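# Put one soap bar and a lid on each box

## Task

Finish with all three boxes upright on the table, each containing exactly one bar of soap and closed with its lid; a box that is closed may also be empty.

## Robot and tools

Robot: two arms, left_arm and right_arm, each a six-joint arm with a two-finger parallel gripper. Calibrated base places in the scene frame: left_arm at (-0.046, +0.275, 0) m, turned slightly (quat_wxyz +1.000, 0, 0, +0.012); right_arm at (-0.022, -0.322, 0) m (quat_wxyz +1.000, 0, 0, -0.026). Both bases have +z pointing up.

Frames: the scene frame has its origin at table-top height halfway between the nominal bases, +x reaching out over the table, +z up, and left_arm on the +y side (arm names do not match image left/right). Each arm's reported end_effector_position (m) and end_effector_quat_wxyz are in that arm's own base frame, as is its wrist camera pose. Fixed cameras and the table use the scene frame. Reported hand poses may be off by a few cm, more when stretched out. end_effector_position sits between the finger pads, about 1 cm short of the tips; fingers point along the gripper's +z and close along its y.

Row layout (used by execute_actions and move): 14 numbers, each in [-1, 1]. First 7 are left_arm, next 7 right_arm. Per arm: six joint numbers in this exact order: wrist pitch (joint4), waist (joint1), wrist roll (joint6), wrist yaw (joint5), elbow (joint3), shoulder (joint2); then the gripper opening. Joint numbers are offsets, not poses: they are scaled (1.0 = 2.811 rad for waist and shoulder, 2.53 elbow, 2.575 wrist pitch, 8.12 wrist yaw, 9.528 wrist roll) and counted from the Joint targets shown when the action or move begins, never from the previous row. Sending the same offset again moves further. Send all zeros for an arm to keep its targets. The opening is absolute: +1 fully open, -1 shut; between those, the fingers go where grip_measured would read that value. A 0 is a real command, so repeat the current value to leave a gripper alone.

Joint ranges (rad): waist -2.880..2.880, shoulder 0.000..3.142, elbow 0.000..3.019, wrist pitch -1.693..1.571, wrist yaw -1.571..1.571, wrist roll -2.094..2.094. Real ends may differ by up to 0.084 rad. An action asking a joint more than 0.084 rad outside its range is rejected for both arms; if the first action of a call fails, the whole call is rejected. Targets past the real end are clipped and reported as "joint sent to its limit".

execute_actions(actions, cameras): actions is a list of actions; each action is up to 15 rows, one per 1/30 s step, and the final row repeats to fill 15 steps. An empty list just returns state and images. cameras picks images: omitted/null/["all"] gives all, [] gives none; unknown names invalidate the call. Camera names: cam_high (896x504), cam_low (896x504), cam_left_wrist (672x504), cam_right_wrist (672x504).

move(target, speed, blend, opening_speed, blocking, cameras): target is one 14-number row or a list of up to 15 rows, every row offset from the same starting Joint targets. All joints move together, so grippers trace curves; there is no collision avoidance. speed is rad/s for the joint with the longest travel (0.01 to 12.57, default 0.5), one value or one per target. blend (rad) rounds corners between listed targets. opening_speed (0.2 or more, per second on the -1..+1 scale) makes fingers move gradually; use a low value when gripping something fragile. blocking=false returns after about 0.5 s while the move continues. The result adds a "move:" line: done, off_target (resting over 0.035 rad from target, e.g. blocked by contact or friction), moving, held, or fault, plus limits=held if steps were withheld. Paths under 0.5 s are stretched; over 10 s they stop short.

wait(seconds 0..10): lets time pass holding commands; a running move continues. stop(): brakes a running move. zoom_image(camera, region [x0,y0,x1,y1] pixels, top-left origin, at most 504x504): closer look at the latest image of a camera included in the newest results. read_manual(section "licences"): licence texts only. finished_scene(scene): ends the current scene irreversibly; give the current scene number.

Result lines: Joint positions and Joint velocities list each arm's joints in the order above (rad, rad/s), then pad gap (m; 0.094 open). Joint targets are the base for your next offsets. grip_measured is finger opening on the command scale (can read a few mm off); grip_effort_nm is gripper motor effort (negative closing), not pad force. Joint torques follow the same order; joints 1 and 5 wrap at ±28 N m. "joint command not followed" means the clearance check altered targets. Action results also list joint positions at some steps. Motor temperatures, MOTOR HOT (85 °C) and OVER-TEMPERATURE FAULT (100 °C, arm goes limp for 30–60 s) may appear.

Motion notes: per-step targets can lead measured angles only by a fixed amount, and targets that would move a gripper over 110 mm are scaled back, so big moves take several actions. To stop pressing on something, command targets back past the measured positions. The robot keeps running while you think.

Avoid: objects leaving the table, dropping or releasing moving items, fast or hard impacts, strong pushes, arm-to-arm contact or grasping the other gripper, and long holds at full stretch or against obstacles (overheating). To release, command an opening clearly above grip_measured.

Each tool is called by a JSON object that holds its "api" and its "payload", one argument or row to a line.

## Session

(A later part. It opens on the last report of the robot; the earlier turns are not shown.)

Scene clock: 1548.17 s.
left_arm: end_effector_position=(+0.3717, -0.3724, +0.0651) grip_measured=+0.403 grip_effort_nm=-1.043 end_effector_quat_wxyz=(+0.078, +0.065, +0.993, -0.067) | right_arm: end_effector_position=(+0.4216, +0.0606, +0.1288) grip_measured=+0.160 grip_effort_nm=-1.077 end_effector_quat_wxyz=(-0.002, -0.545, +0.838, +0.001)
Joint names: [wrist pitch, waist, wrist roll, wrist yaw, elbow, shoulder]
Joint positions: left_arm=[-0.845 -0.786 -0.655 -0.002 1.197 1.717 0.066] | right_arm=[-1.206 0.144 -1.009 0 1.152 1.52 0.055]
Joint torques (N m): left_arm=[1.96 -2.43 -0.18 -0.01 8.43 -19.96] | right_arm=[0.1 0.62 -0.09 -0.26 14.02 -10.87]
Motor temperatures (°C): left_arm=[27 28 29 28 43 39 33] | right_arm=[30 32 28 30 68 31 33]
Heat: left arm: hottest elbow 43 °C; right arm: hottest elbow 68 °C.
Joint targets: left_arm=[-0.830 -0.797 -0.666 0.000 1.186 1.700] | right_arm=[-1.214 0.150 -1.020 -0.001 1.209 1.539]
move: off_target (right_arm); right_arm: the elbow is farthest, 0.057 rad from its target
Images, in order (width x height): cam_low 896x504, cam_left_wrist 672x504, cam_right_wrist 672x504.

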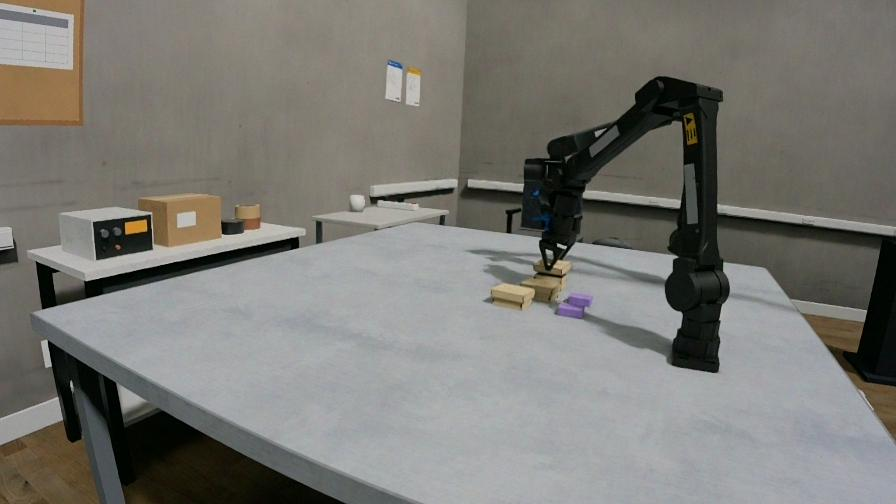

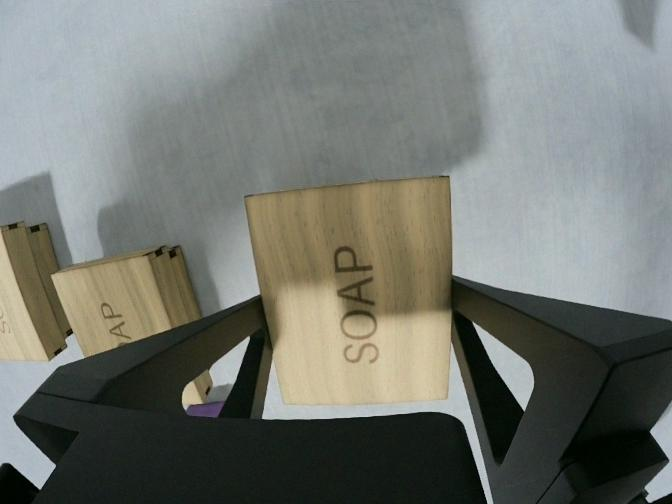

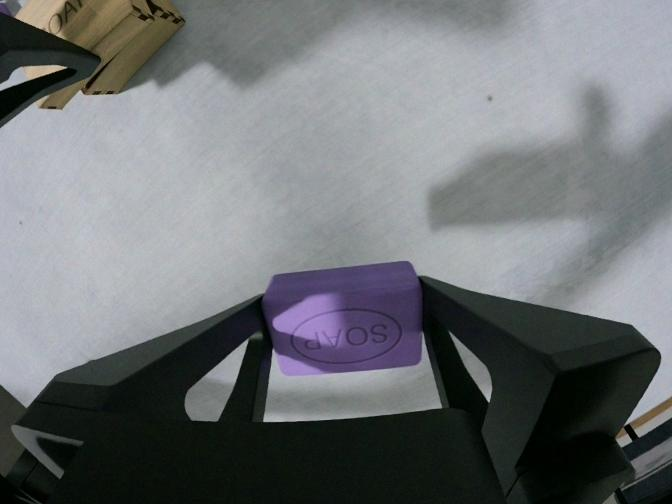

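{"api": "move", "payload": {
  "target": [0,0,0,0,0,0.021,0.3,0,0,0,0,0,0,0.05],
  "speed": 0.1,
  "cameras": ["cam_low","cam_right_wrist"]
}}

{"api": "zoom_image", "payload": {
  "camera": "cam_low",
  "region": [525, 255, 575, 300]
}}

{"api": "zoom_image", "payload": {
  "camera": "cam_right_wrist",
  "region": [30, 0, 210, 110]
}}

Scene clock: 1573.37 s.
left_arm: end_effector_position=(+0.3711, -0.3718, +0.0576) grip_measured=+0.403 grip_effort_nm=-1.043 end_effector_quat_wxyz=(+0.073, +0.065, +0.993, -0.063) | right_arm: end_effector_position=(+0.4216, +0.0606, +0.1288) grip_measured=+0.160 grip_effort_nm=-1.082 end_effector_quat_wxyz=(-0.002, -0.545, +0.838, +0.001)
Joint names: [wrist pitch, waist, wrist roll, wrist yaw, elbow, shoulder]
Joint positions: left_arm=[-0.844 -0.786 -0.655 -0.002 1.197 1.732 0.066] | right_arm=[-1.206 0.144 -1.009 0 1.152 1.52 0.055]
Joint torques (N m): left_arm=[2.02 -2.37 -0.18 -0.01 8.34 -15.97] | right_arm=[0.1 0.62 -0.09 -0.26 14.02 -10.87]
Motor temperatures (°C): left_arm=[27 28 29 28 41 41 33] | right_arm=[30 32 28 30 68 31 33]
Heat: left arm: hottest shoulder 41 °C; right arm: hottest elbow 68 °C.
Joint targets: left_arm=[-0.830 -0.797 -0.666 0.000 1.186 1.759] | right_arm=[-1.214 0.150 -1.020 -0.001 1.209 1.539]
move: off_target (right_arm); right_arm: the elbow is farthest, 0.057 rad from its target
Images, in order (width x height): cam_low 896x504, cam_right_wrist 672x504.

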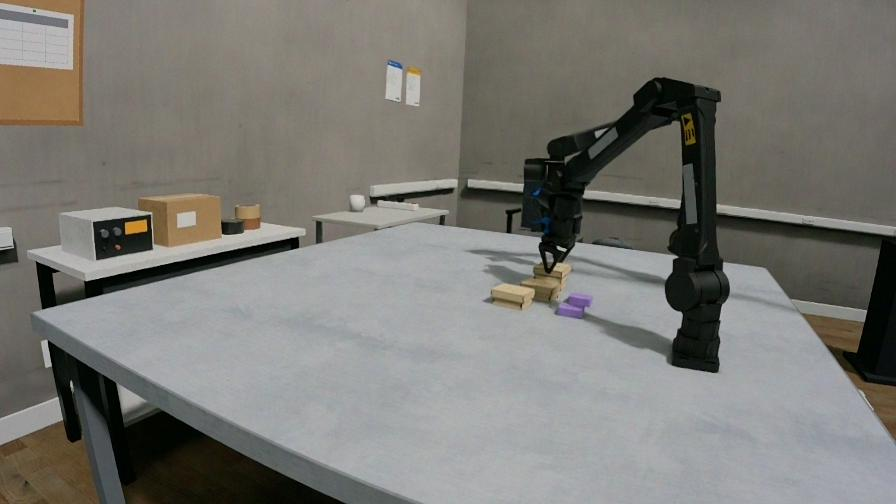

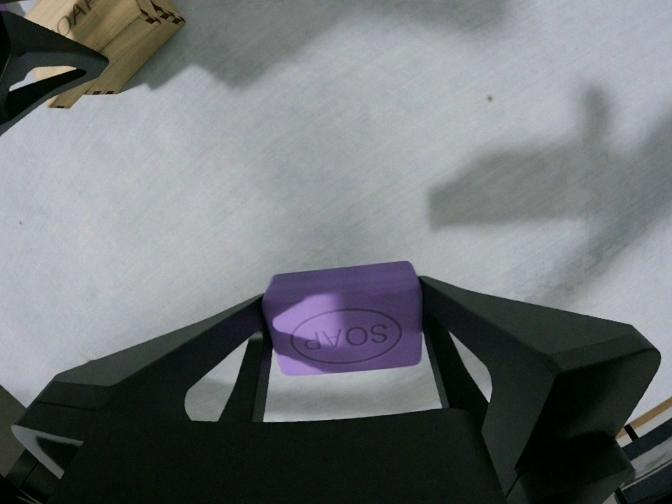

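Scaled by 10.080 from the camera's 896x504 image, which has a finer 1280x720 frame.

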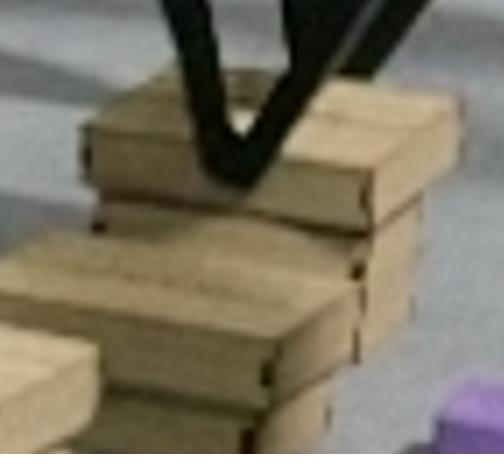

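Scaled by 2.800 from the camera's 672x504 image, which has a finer 960x720 frame.

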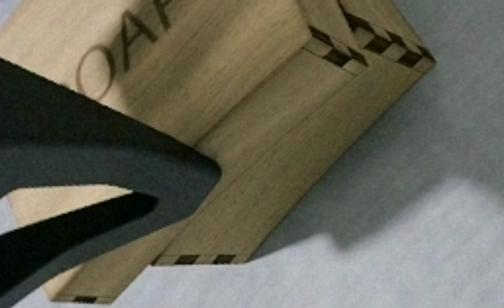

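{"api": "move", "payload": {
  "target": [
    [0,0,0,0,0.024,-0.035,0.3,0,0,0,0,0,0,0.05],
    [0,0.249,0,0,0.024,-0.035,0.3,0,0,0,0,0,0,0.05],
    [0,0.249,0,0,0.024,-0.035,0.3,0,0.1246,0,0,0,0,0.05]
  ],
  "speed": [0.15,0.6,0.6],
  "cameras": ["cam_low","cam_right_wrist","cam_high"]
}}

{"api": "zoom_image", "payload": {
  "camera": "cam_right_wrist",
  "region": [200, 40, 500, 400]
}}

Scene clock: 1613.93 s.
left_arm: end_effector_position=(+0.5265, -0.0480, +0.0875) grip_measured=+0.403 grip_effort_nm=-1.033 end_effector_quat_wxyz=(+0.117, -0.276, +0.953, -0.045) | right_arm: end_effector_position=(+0.3738, +0.2040, +0.1288) grip_measured=+0.160 grip_effort_nm=-1.082 end_effector_quat_wxyz=(+0.002, +0.685, -0.728, -0.001)
Joint names: [wrist pitch, waist, wrist roll, wrist yaw, elbow, shoulder]
Joint positions: left_arm=[-0.844 -0.09 -0.655 -0.001 1.197 1.673 0.066] | right_arm=[-1.206 0.5 -1.009 -0.001 1.152 1.52 0.055]
Joint torques (N m): left_arm=[2.13 -2.14 -0.18 -0.05 14.31 -19.08] | right_arm=[0.1 0.03 -0.09 -0.24 14.02 -10.87]
Motor temperatures (°C): left_arm=[27 28 29 28 41 38 33] | right_arm=[30 32 28 30 68 31 33]
Heat: left arm: hottest elbow 41 °C; right arm: hottest elbow 68 °C.
Joint targets: left_arm=[-0.830 -0.097 -0.666 0.000 1.246 1.661] | right_arm=[-1.214 0.500 -1.020 -0.001 1.209 1.539]
move: off_target (left_arm, right_arm); left_arm: the elbow is farthest, 0.049 rad from its target; right_arm: the elbow is farthest, 0.057 rad from its target
Images, in order (width x height): cam_high 896x504, cam_low 896x504, cam_right_wrist 672x504.

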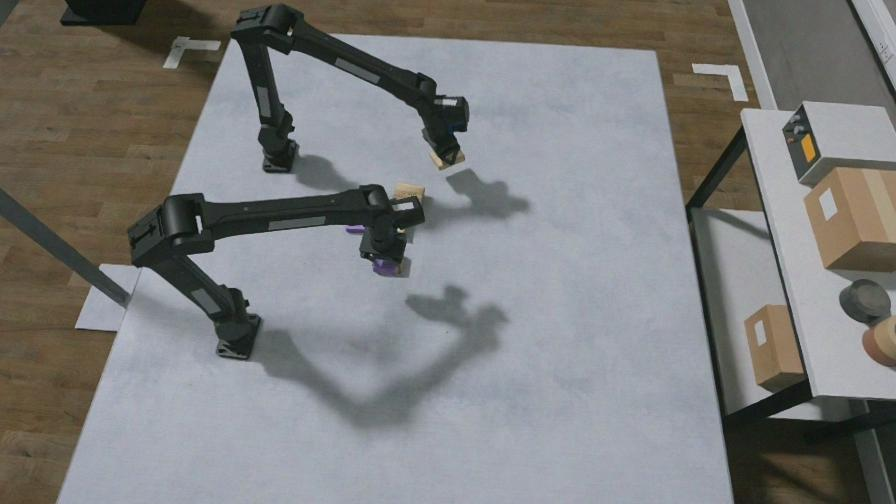

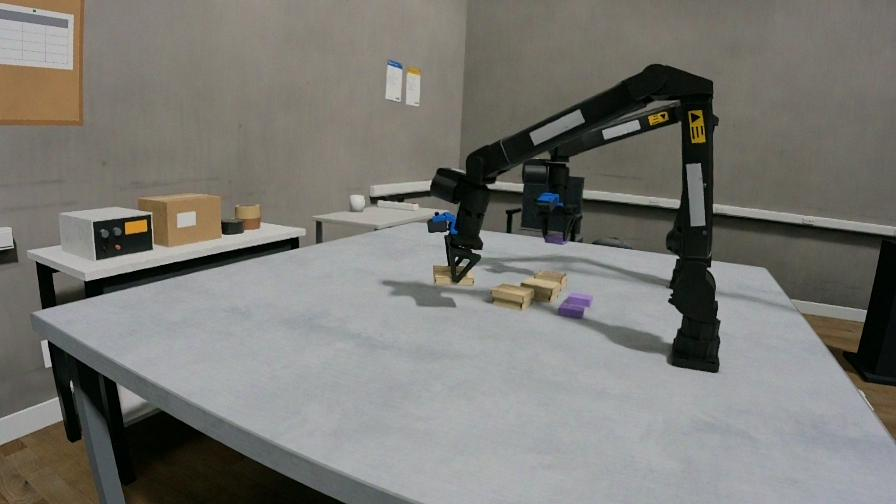

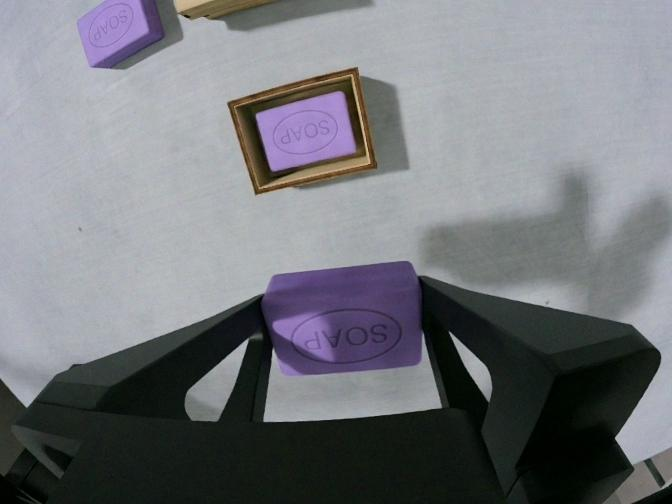

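Scaled by 1.400 from the camera's 672x504 image, which has a finer 960x720 frame.

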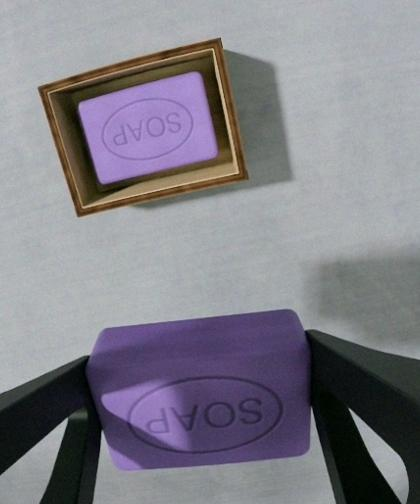

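{"api": "move", "payload": {
  "target": [
    [0,0,0,0,0,0,0.3,0,-0.1246,0,0,0,0,0.05],
    [0,-0.2537,-0.0099,0,0,0,0.3,0,-0.1246,0,0,0,0,0.05]
  ],
  "speed": [0.8,0.6],
  "cameras": ["cam_low"]
}}

{"api": "move", "payload": {
  "target": [
    [0,0.0169,0,0,0,0,0.3,0,0,0,0,0,0,0.05],
    [0.0115,0.0169,0,0,-0.0308,0.0311,0.3,0,0,0,0,0,0,0.05]
  ],
  "speed": [0.1,0.15],
  "cameras": ["cam_low","cam_right_wrist","cam_left_wrist"]
}}

{"api": "zoom_image", "payload": {
  "camera": "cam_low",
  "region": [525, 255, 575, 300]
}}

{"api": "zoom_image", "payload": {
  "camera": "cam_right_wrist",
  "region": [30, 0, 210, 110]
}}

Scene clock: 1693.20 s.
left_arm: end_effector_position=(+0.3616, -0.3857, +0.0875) grip_measured=+0.403 grip_effort_nm=-1.033 end_effector_quat_wxyz=(+0.089, +0.035, +0.991, -0.088) | right_arm: end_effector_position=(+0.4214, +0.0615, +0.1287) grip_measured=+0.160 grip_effort_nm=-1.082 end_effector_quat_wxyz=(-0.002, -0.546, +0.838, +0.001)
Joint names: [wrist pitch, waist, wrist roll, wrist yaw, elbow, shoulder]
Joint positions: left_arm=[-0.844 -0.817 -0.747 -0.001 1.197 1.673 0.066] | right_arm=[-1.206 0.146 -1.009 0 1.152 1.52 0.055]
Joint torques (N m): left_arm=[2.13 -1.03 -0.2 -0.06 14.3 -19.08] | right_arm=[0.1 0.38 -0.09 -0.28 14.02 -10.81]
Motor temperatures (°C): left_arm=[27 28 29 28 48 37 33] | right_arm=[30 32 28 30 69 31 33]
Heat: left arm: hottest elbow 48 °C; right arm: hottest elbow 69 °C.
Joint targets: left_arm=[-0.830 -0.811 -0.761 0.000 1.246 1.661] | right_arm=[-1.214 0.150 -1.020 -0.001 1.209 1.539]
move: off_target (left_arm, right_arm); left_arm: the elbow is farthest, 0.049 rad from its target; right_arm: the elbow is farthest, 0.057 rad from its target
Images, in order (width x height): cam_low 896x504.

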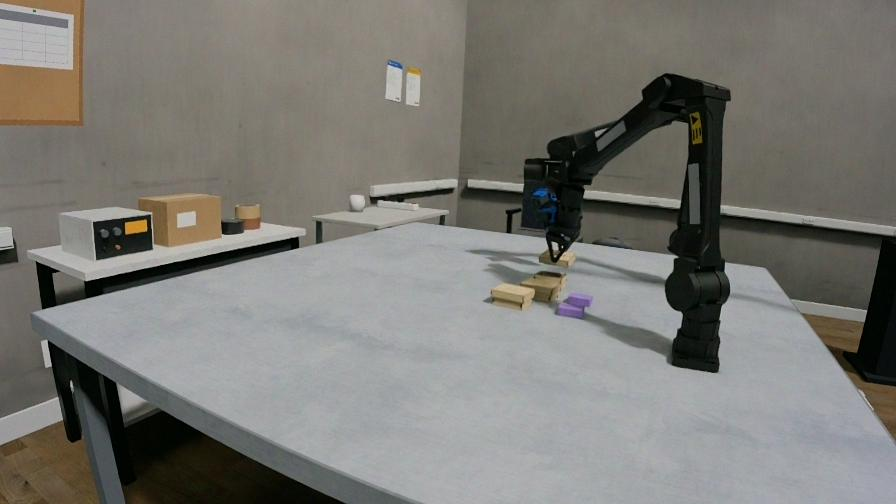

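Scene clock: 1694.77 s.
left_arm: end_effector_position=(+0.3757, -0.3654, +0.0542) grip_measured=+0.403 grip_effort_nm=-1.038 end_effector_quat_wxyz=(+0.075, +0.011, +0.995, -0.071) | right_arm: end_effector_position=(+0.4214, +0.0615, +0.1288) grip_measured=+0.160 grip_effort_nm=-1.077 end_effector_quat_wxyz=(-0.002, -0.546, +0.838, +0.001)
Joint names: [wrist pitch, waist, wrist roll, wrist yaw, elbow, shoulder]
Joint positions: left_arm=[-0.815 -0.771 -0.748 -0.001 1.178 1.727 0.066] | right_arm=[-1.206 0.146 -1.009 0 1.152 1.52 0.055]
Joint torques (N m): left_arm=[2.25 -0.97 -0.2 -0.06 8.46 -16.5] | right_arm=[0.1 0.44 -0.09 -0.27 14.02 -10.87]
Motor temperatures (°C): left_arm=[27 28 29 28 48 37 33] | right_arm=[30 32 28 30 69 31 33]
Heat: left arm: hottest elbow 48 °C; right arm: hottest elbow 69 °C.
Joint targets: left_arm=[-0.800 -0.763 -0.761 0.000 1.168 1.748] | right_arm=[-1.214 0.150 -1.020 -0.001 1.209 1.540]
move: off_target (right_arm); right_arm: the elbow is farthest, 0.057 rad from its target
Images, in order (width x height): cam_low 896x504, cam_left_wrist 672x504, cam_right_wrist 672x504.

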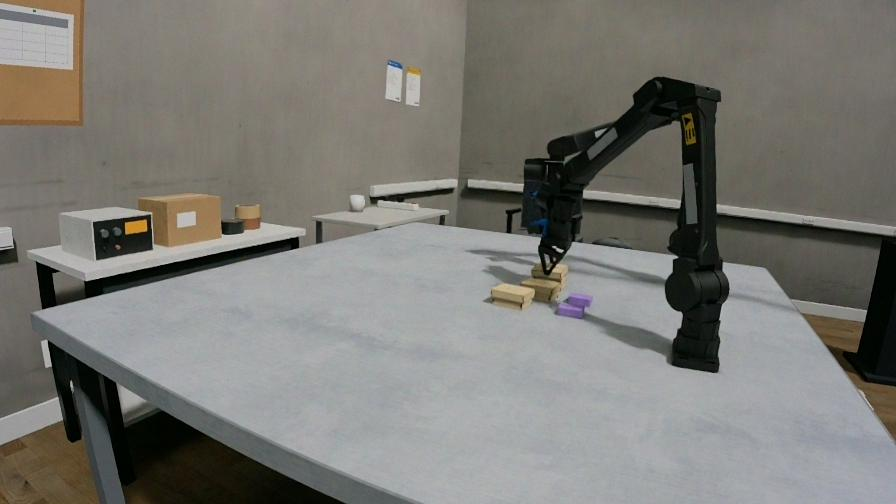

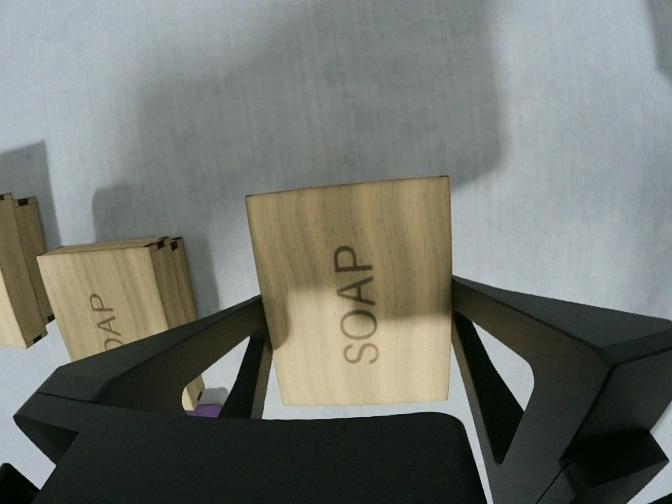

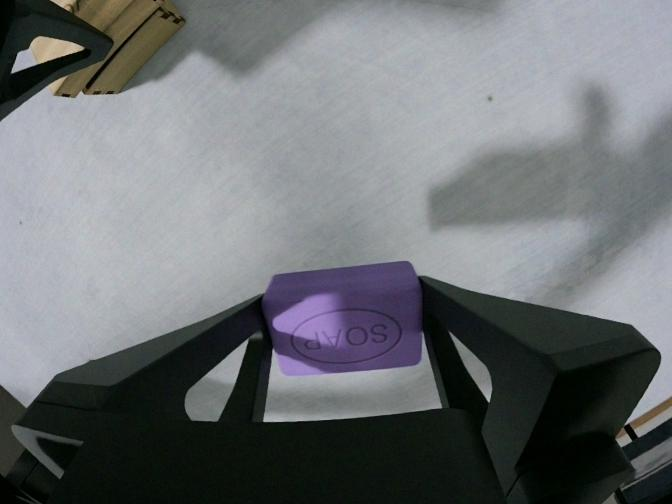

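Scaled by 10.080 from the camera's 896x504 image, which has a finer 1280x720 frame.

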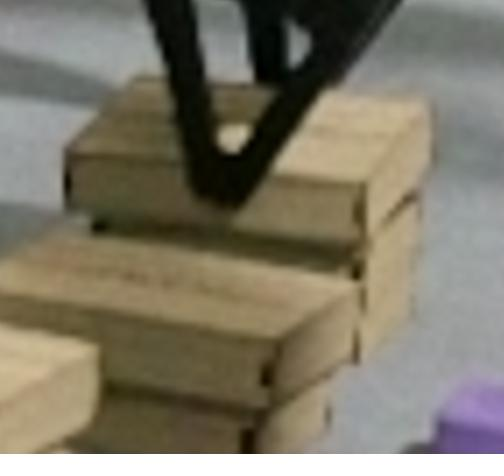

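Scaled by 2.800 from the camera's 672x504 image, which has a finer 960x720 frame.

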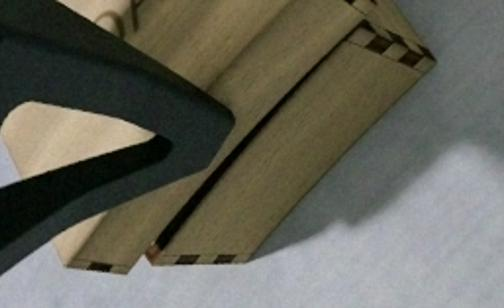

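{"api": "move", "payload": {
  "target": [0.0049,-0.0096,0,0,0,0,0.3,0,0,0,0,0,0,0.05],
  "speed": 0.05,
  "cameras": ["cam_low","cam_right_wrist"]
}}

{"api": "zoom_image", "payload": {
  "camera": "cam_low",
  "region": [525, 255, 575, 300]
}}

{"api": "zoom_image", "payload": {
  "camera": "cam_right_wrist",
  "region": [30, 0, 210, 110]
}}

Scene clock: 1713.27 s.
left_arm: end_effector_position=(+0.3755, -0.3680, +0.0545) grip_measured=+0.403 grip_effort_nm=-1.038 end_effector_quat_wxyz=(+0.077, +0.013, +0.994, -0.073) | right_arm: end_effector_position=(+0.4214, +0.0615, +0.1287) grip_measured=+0.160 grip_effort_nm=-1.077 end_effector_quat_wxyz=(-0.002, -0.546, +0.838, +0.001)
Joint names: [wrist pitch, waist, wrist roll, wrist yaw, elbow, shoulder]
Joint positions: left_arm=[-0.809 -0.775 -0.748 -0.001 1.178 1.727 0.066] | right_arm=[-1.206 0.146 -1.009 0 1.152 1.52 0.055]
Joint torques (N m): left_arm=[2.32 -2.67 -0.2 -0.06 8.5 -16.44] | right_arm=[0.09 0.44 -0.09 -0.28 14.02 -10.87]
Motor temperatures (°C): left_arm=[27 28 29 28 48 38 33] | right_arm=[30 32 28 30 69 31 33]
Heat: left arm: hottest elbow 48 °C; right arm: hottest elbow 69 °C.
Joint targets: left_arm=[-0.788 -0.790 -0.761 0.000 1.168 1.748] | right_arm=[-1.214 0.150 -1.020 -0.001 1.209 1.540]
move: off_target (right_arm); right_arm: the elbow is farthest, 0.057 rad from its target
Images, in order (width x height): cam_low 896x504, cam_right_wrist 672x504.

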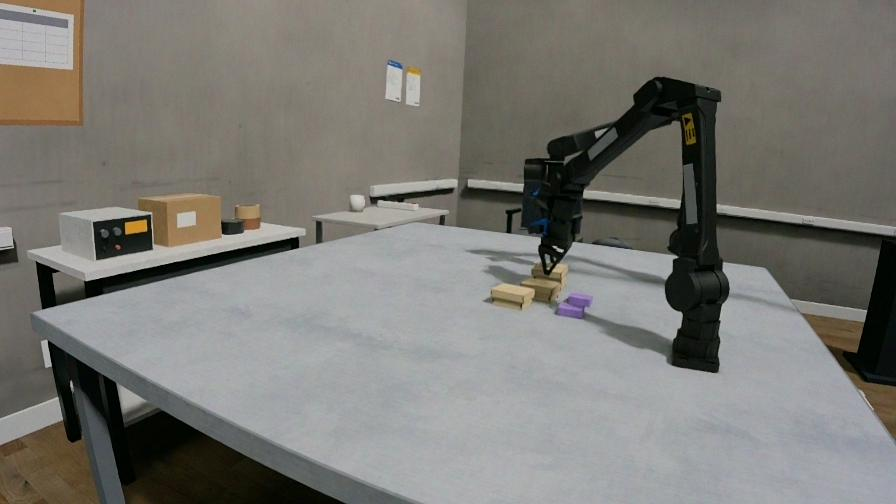

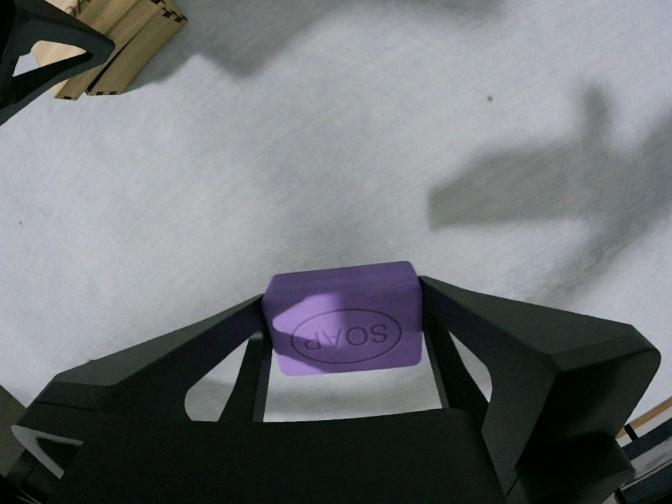

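Scaled by 10.080 from the camera's 896x504 image, which has a finer 1280x720 frame.

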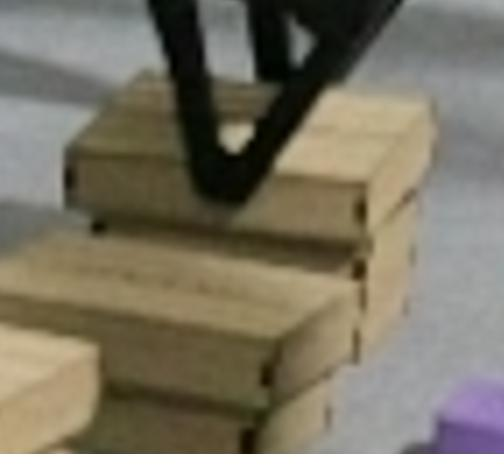

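Scaled by 2.800 from the camera's 672x504 image, which has a finer 960x720 frame.

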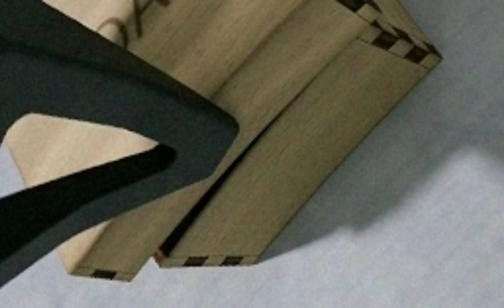

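{"api": "move", "payload": {
  "target": [
    [0,0,0,0,0,-0.0157,0.3,0,0,0,0,0,0,0.05],
    [0,-0.0014,-0.0033,0,0,-0.0157,0.3,0,0,0,0,0,0,0.05]
  ],
  "speed": 0.05,
  "cameras": ["cam_low","cam_right_wrist"]
}}

{"api": "zoom_image", "payload": {
  "camera": "cam_low",
  "region": [525, 255, 575, 300]
}}

{"api": "zoom_image", "payload": {
  "camera": "cam_right_wrist",
  "region": [30, 0, 210, 110]
}}

Scene clock: 1733.83 s.
left_arm: end_effector_position=(+0.3749, -0.3708, +0.0560) grip_measured=+0.403 grip_effort_nm=-1.038 end_effector_quat_wxyz=(+0.079, +0.001, +0.994, -0.077) | right_arm: end_effector_position=(+0.4214, +0.0615, +0.1287) grip_measured=+0.160 grip_effort_nm=-1.077 end_effector_quat_wxyz=(-0.002, -0.546, +0.838, +0.001)
Joint names: [wrist pitch, waist, wrist roll, wrist yaw, elbow, shoulder]
Joint positions: left_arm=[-0.803 -0.779 -0.778 -0.001 1.178 1.724 0.066] | right_arm=[-1.206 0.146 -1.009 0 1.152 1.52 0.055]
Joint torques (N m): left_arm=[2.11 -2.67 -0.24 -0.06 8.55 -20.31] | right_arm=[0.1 0.38 -0.08 -0.28 14.02 -10.87]
Motor temperatures (°C): left_arm=[27 28 29 28 48 39 33] | right_arm=[30 32 28 30 69 31 33]
Heat: left arm: hottest elbow 48 °C; right arm: hottest elbow 69 °C.
Joint targets: left_arm=[-0.788 -0.794 -0.792 0.000 1.168 1.704] | right_arm=[-1.214 0.150 -1.020 -0.001 1.209 1.539]
move: off_target (right_arm); right_arm: the elbow is farthest, 0.057 rad from its target
Images, in order (width x height): cam_low 896x504, cam_right_wrist 672x504.

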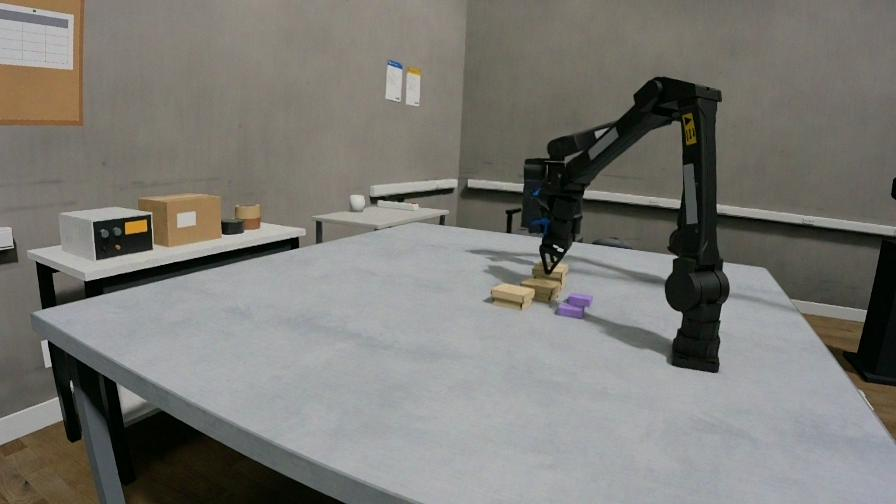

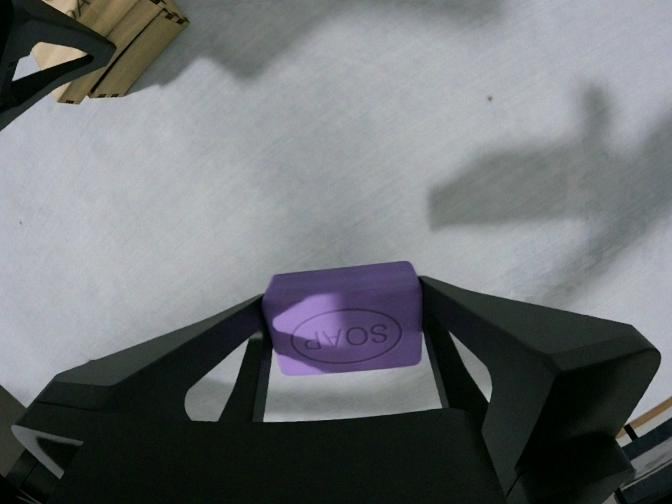

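Scaled by 10.080 from the camera's 896x504 image, which has a finer 1280x720 frame.

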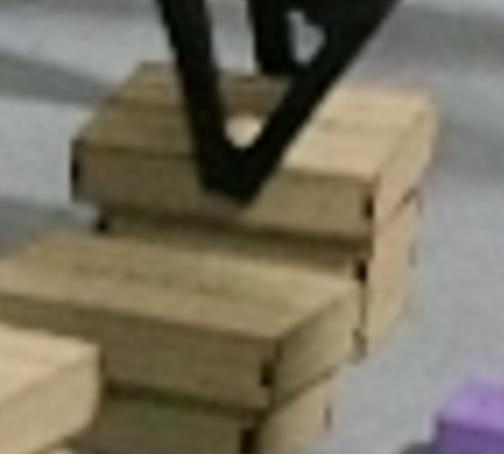

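Scaled by 2.800 from the camera's 672x504 image, which has a finer 960x720 frame.

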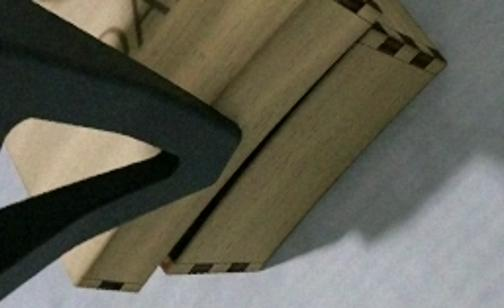

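{"api": "move", "payload": {
  "target": [0,0,0,0,0,-0.0128,0.3,0,0,0,0,0,0,0.05],
  "speed": 0.05,
  "cameras": ["cam_low","cam_right_wrist"]
}}

{"api": "zoom_image", "payload": {
  "camera": "cam_low",
  "region": [525, 250, 575, 300]
}}

{"api": "zoom_image", "payload": {
  "camera": "cam_right_wrist",
  "region": [30, 0, 210, 110]
}}

Scene clock: 1753.83 s.
left_arm: end_effector_position=(+0.3756, -0.3734, +0.0745) grip_measured=+0.403 grip_effort_nm=-1.043 end_effector_quat_wxyz=(+0.092, +0.001, +0.992, -0.090) | right_arm: end_effector_position=(+0.4214, +0.0615, +0.1288) grip_measured=+0.160 grip_effort_nm=-1.072 end_effector_quat_wxyz=(-0.002, -0.546, +0.838, +0.001)
Joint names: [wrist pitch, waist, wrist roll, wrist yaw, elbow, shoulder]
Joint positions: left_arm=[-0.803 -0.782 -0.779 -0.001 1.178 1.688 0.066] | right_arm=[-1.206 0.146 -1.009 0 1.152 1.52 0.055]
Joint torques (N m): left_arm=[2.17 -2.49 -0.2 -0.06 8.79 -19.96] | right_arm=[0.1 0.38 -0.09 -0.28 14.02 -10.87]
Motor temperatures (°C): left_arm=[27 28 29 28 47 38 33] | right_arm=[30 32 28 30 69 31 33]
Heat: left arm: hottest elbow 47 °C; right arm: hottest elbow 69 °C.
Joint targets: left_arm=[-0.788 -0.794 -0.792 0.000 1.168 1.668] | right_arm=[-1.214 0.150 -1.020 -0.001 1.209 1.539]
move: off_target (right_arm); right_arm: the elbow is farthest, 0.057 rad from its target
Images, in order (width x height): cam_low 896x504, cam_right_wrist 672x504.

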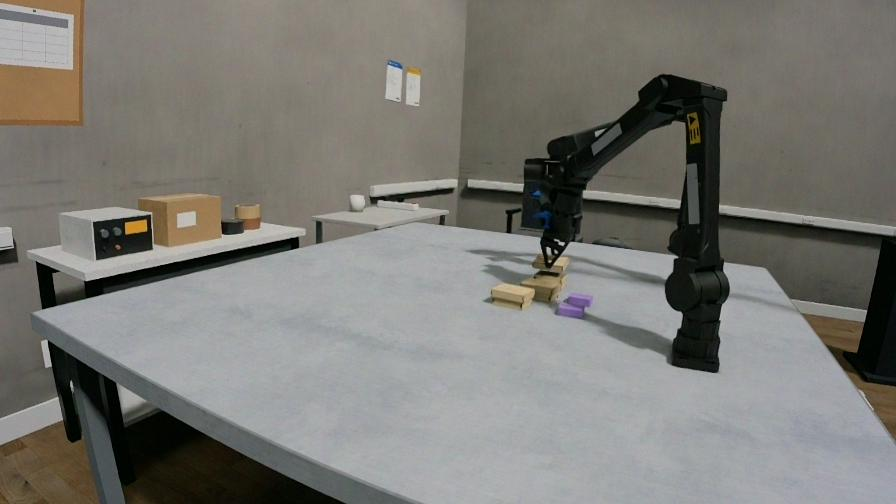

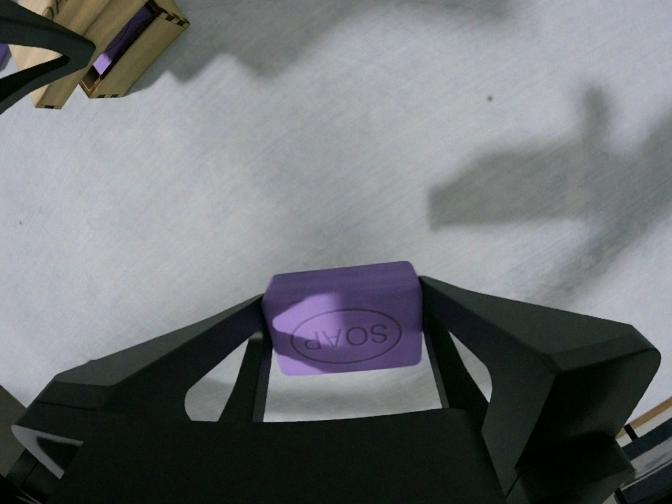

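Scaled by 10.080 from the camera's 896x504 image, which has a finer 1280x720 frame.

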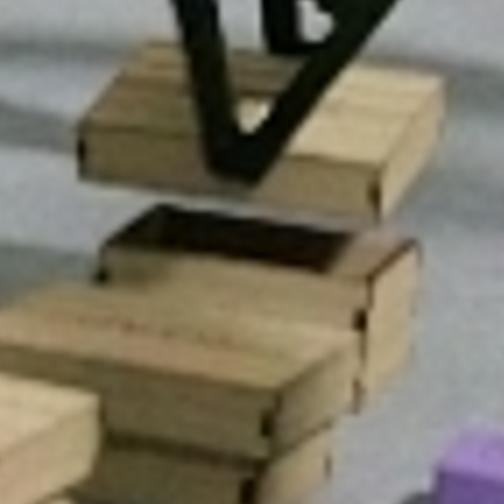

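Scaled by 2.800 from the camera's 672x504 image, which has a finer 960x720 frame.

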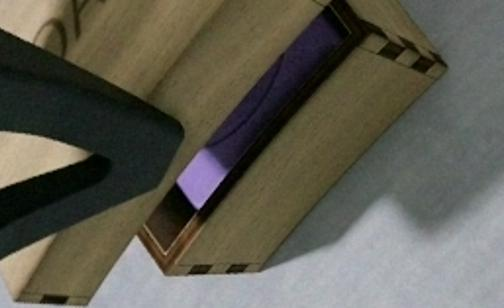

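{"api": "move", "payload": {
  "target": [0.0155,-0.0018,0,0,-0.0075,0.0249,0.3,0,0,0,0,0,0,0.05],
  "speed": 0.07,
  "cameras": ["cam_low","cam_right_wrist"]
}}

{"api": "zoom_image", "payload": {
  "camera": "cam_low",
  "region": [525, 250, 575, 300]
}}

{"api": "zoom_image", "payload": {
  "camera": "cam_right_wrist",
  "region": [30, 0, 210, 110]
}}

Scene clock: 1784.10 s.
left_arm: end_effector_position=(+0.3740, -0.3762, +0.0586) grip_measured=+0.403 grip_effort_nm=-1.038 end_effector_quat_wxyz=(+0.091, +0.004, +0.992, -0.091) | right_arm: end_effector_position=(+0.4214, +0.0615, +0.1288) grip_measured=+0.160 grip_effort_nm=-1.072 end_effector_quat_wxyz=(-0.002, -0.546, +0.838, +0.001)
Joint names: [wrist pitch, waist, wrist roll, wrist yaw, elbow, shoulder]
Joint positions: left_arm=[-0.763 -0.788 -0.779 -0.001 1.161 1.711 0.066] | right_arm=[-1.206 0.146 -1.009 0 1.152 1.52 0.055]
Joint torques (N m): left_arm=[2.17 -2.61 -0.2 -0.06 8.32 -16.03] | right_arm=[0.1 0.38 -0.09 -0.28 14.02 -10.87]
Motor temperatures (°C): left_arm=[27 28 29 28 47 40 34] | right_arm=[30 32 28 30 70 31 33]
Heat: left arm: hottest elbow 47 °C; right arm: hottest elbow 70 °C.
Joint targets: left_arm=[-0.748 -0.799 -0.792 0.000 1.150 1.738] | right_arm=[-1.214 0.150 -1.020 -0.001 1.209 1.540]
move: off_target (right_arm); right_arm: the elbow is farthest, 0.057 rad from its target
Images, in order (width x height): cam_low 896x504, cam_right_wrist 672x504.

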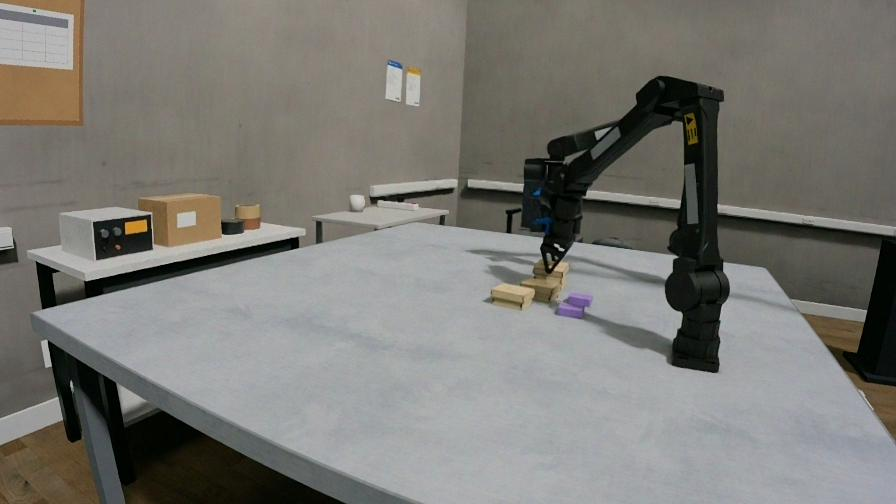

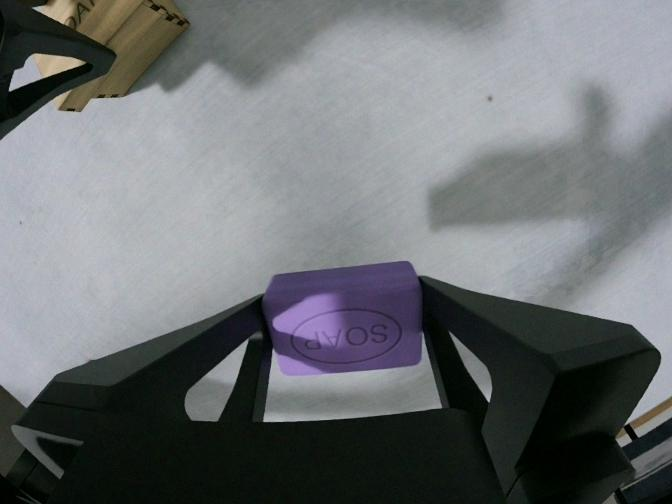

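Scaled by 10.080 from the camera's 896x504 image, which has a finer 1280x720 frame.

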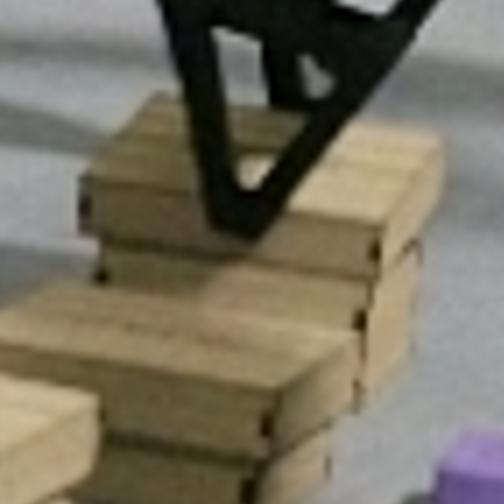

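Scaled by 2.800 from the camera's 672x504 image, which has a finer 960x720 frame.

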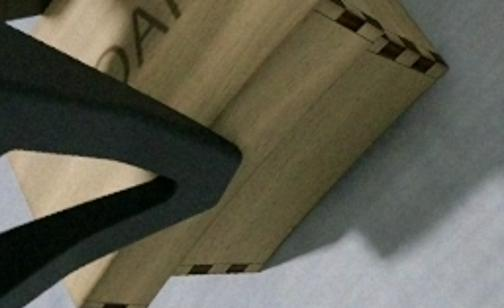

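{"api": "wait", "payload": {
  "seconds": 0,
  "cameras": ["cam_left_wrist","cam_low"]
}}

{"api": "zoom_image", "payload": {
  "camera": "cam_left_wrist",
  "region": [200, 140, 500, 430]
}}

Scene clock: 1856.83 s.
left_arm: end_effector_position=(+0.3740, -0.3762, +0.0586) grip_measured=+0.403 grip_effort_nm=-1.038 end_effector_quat_wxyz=(+0.091, +0.004, +0.992, -0.091) | right_arm: end_effector_position=(+0.4214, +0.0615, +0.1287) grip_measured=+0.160 grip_effort_nm=-1.072 end_effector_quat_wxyz=(-0.002, -0.546, +0.838, +0.001)
Joint names: [wrist pitch, waist, wrist roll, wrist yaw, elbow, shoulder]
Joint positions: left_arm=[-0.763 -0.788 -0.779 -0.001 1.161 1.711 0.066] | right_arm=[-1.206 0.146 -1.009 0 1.152 1.52 0.055]
Joint torques (N m): left_arm=[2.17 -2.43 -0.2 -0.06 8.39 -15.79] | right_arm=[0.12 0.44 -0.09 -0.28 14.01 -10.93]
Motor temperatures (°C): left_arm=[27 28 29 28 45 39 34] | right_arm=[30 32 28 30 70 31 33]
Heat: left arm: hottest elbow 45 °C; right arm: hottest elbow 70 °C.
Joint targets: left_arm=[-0.748 -0.799 -0.792 0.000 1.150 1.738] | right_arm=[-1.214 0.150 -1.020 -0.001 1.209 1.539]
Tool commands: left_gripper/opening=+0.3 right_gripper/opening=+0.05
Images, in order (width x height): cam_low 896x504, cam_left_wrist 672x504.

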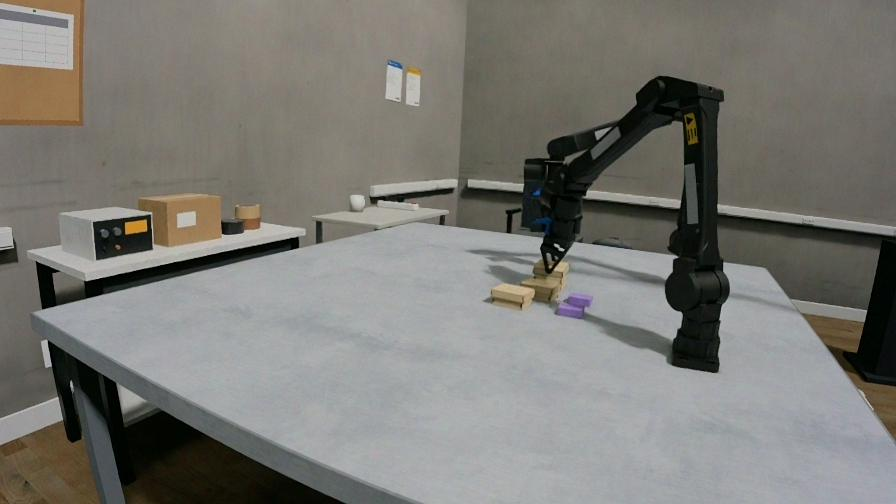

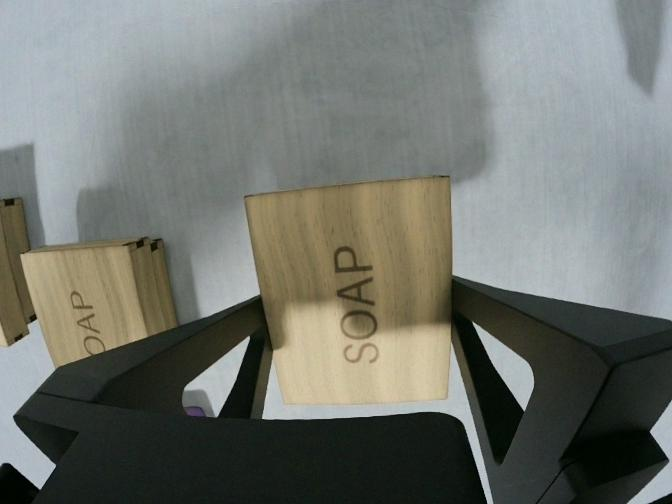

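Scaled by 1.680 from the camera's 672x504 image, which has a finer 960x720 frame.

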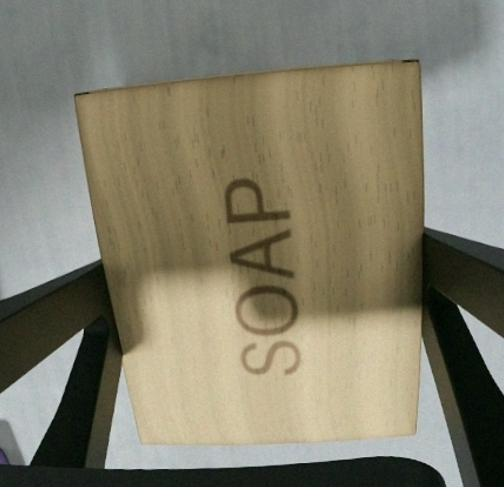

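{"api": "move", "payload": {
  "target": [
    [0,0,0,0,0.024,-0.033,0.3,0,0,0,0,0,0,0.05],
    [0,0.249,0,0,0.024,-0.033,0.3,0,0,0,0,0,0,0.05],
    [0,0.249,0,0,0.024,-0.033,0.3,0,0.1246,0,0,0,0,0.05]
  ],
  "speed": [0.15,0.8,0.8],
  "cameras": ["cam_right_wrist"]
}}

{"api": "zoom_image", "payload": {
  "camera": "cam_right_wrist",
  "region": [200, 40, 500, 400]
}}

Scene clock: 1881.03 s.
left_arm: end_effector_position=(+0.5315, -0.0480, +0.0863) grip_measured=+0.403 grip_effort_nm=-1.038 end_effector_quat_wxyz=(+0.141, -0.334, +0.929, -0.066) | right_arm: end_effector_position=(+0.3732, +0.2053, +0.1288) grip_measured=+0.160 grip_effort_nm=-1.072 end_effector_quat_wxyz=(+0.002, +0.686, -0.727, -0.001)
Joint names: [wrist pitch, waist, wrist roll, wrist yaw, elbow, shoulder]
Joint positions: left_arm=[-0.762 -0.089 -0.78 0 1.161 1.657 0.066] | right_arm=[-1.206 0.503 -1.01 -0.001 1.152 1.52 0.055]
Joint torques (N m): left_arm=[2.24 -2.37 -0.19 -0.09 14.34 -18.84] | right_arm=[0.1 -0.26 -0.08 -0.2 14.01 -10.81]
Motor temperatures (°C): left_arm=[27 28 29 28 45 38 34] | right_arm=[30 32 28 30 71 31 33]
Heat: left arm: hottest elbow 45 °C; right arm: hottest elbow 71 °C.
Joint targets: left_arm=[-0.748 -0.099 -0.792 0.000 1.210 1.645] | right_arm=[-1.214 0.500 -1.020 -0.001 1.209 1.540]
move: off_target (left_arm, right_arm); left_arm: the elbow is farthest, 0.049 rad from its target; right_arm: the elbow is farthest, 0.057 rad from its target
Images, in order (width x height): cam_right_wrist 672x504.

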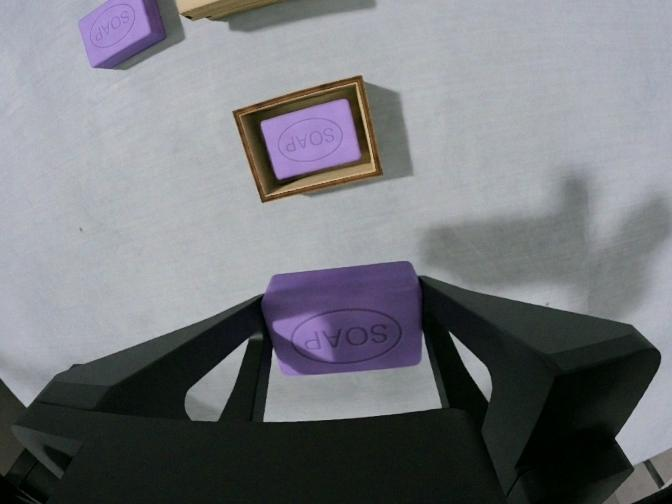

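Scaled by 1.400 from the camera's 672x504 image, which has a finer 960x720 frame.

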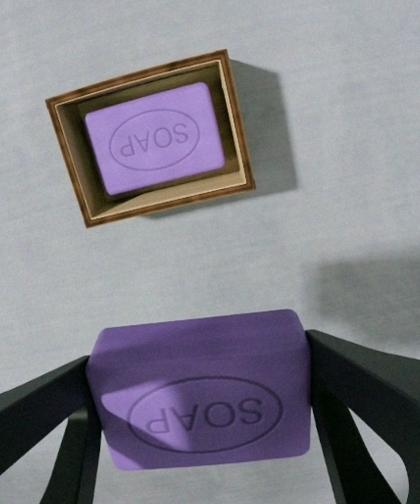

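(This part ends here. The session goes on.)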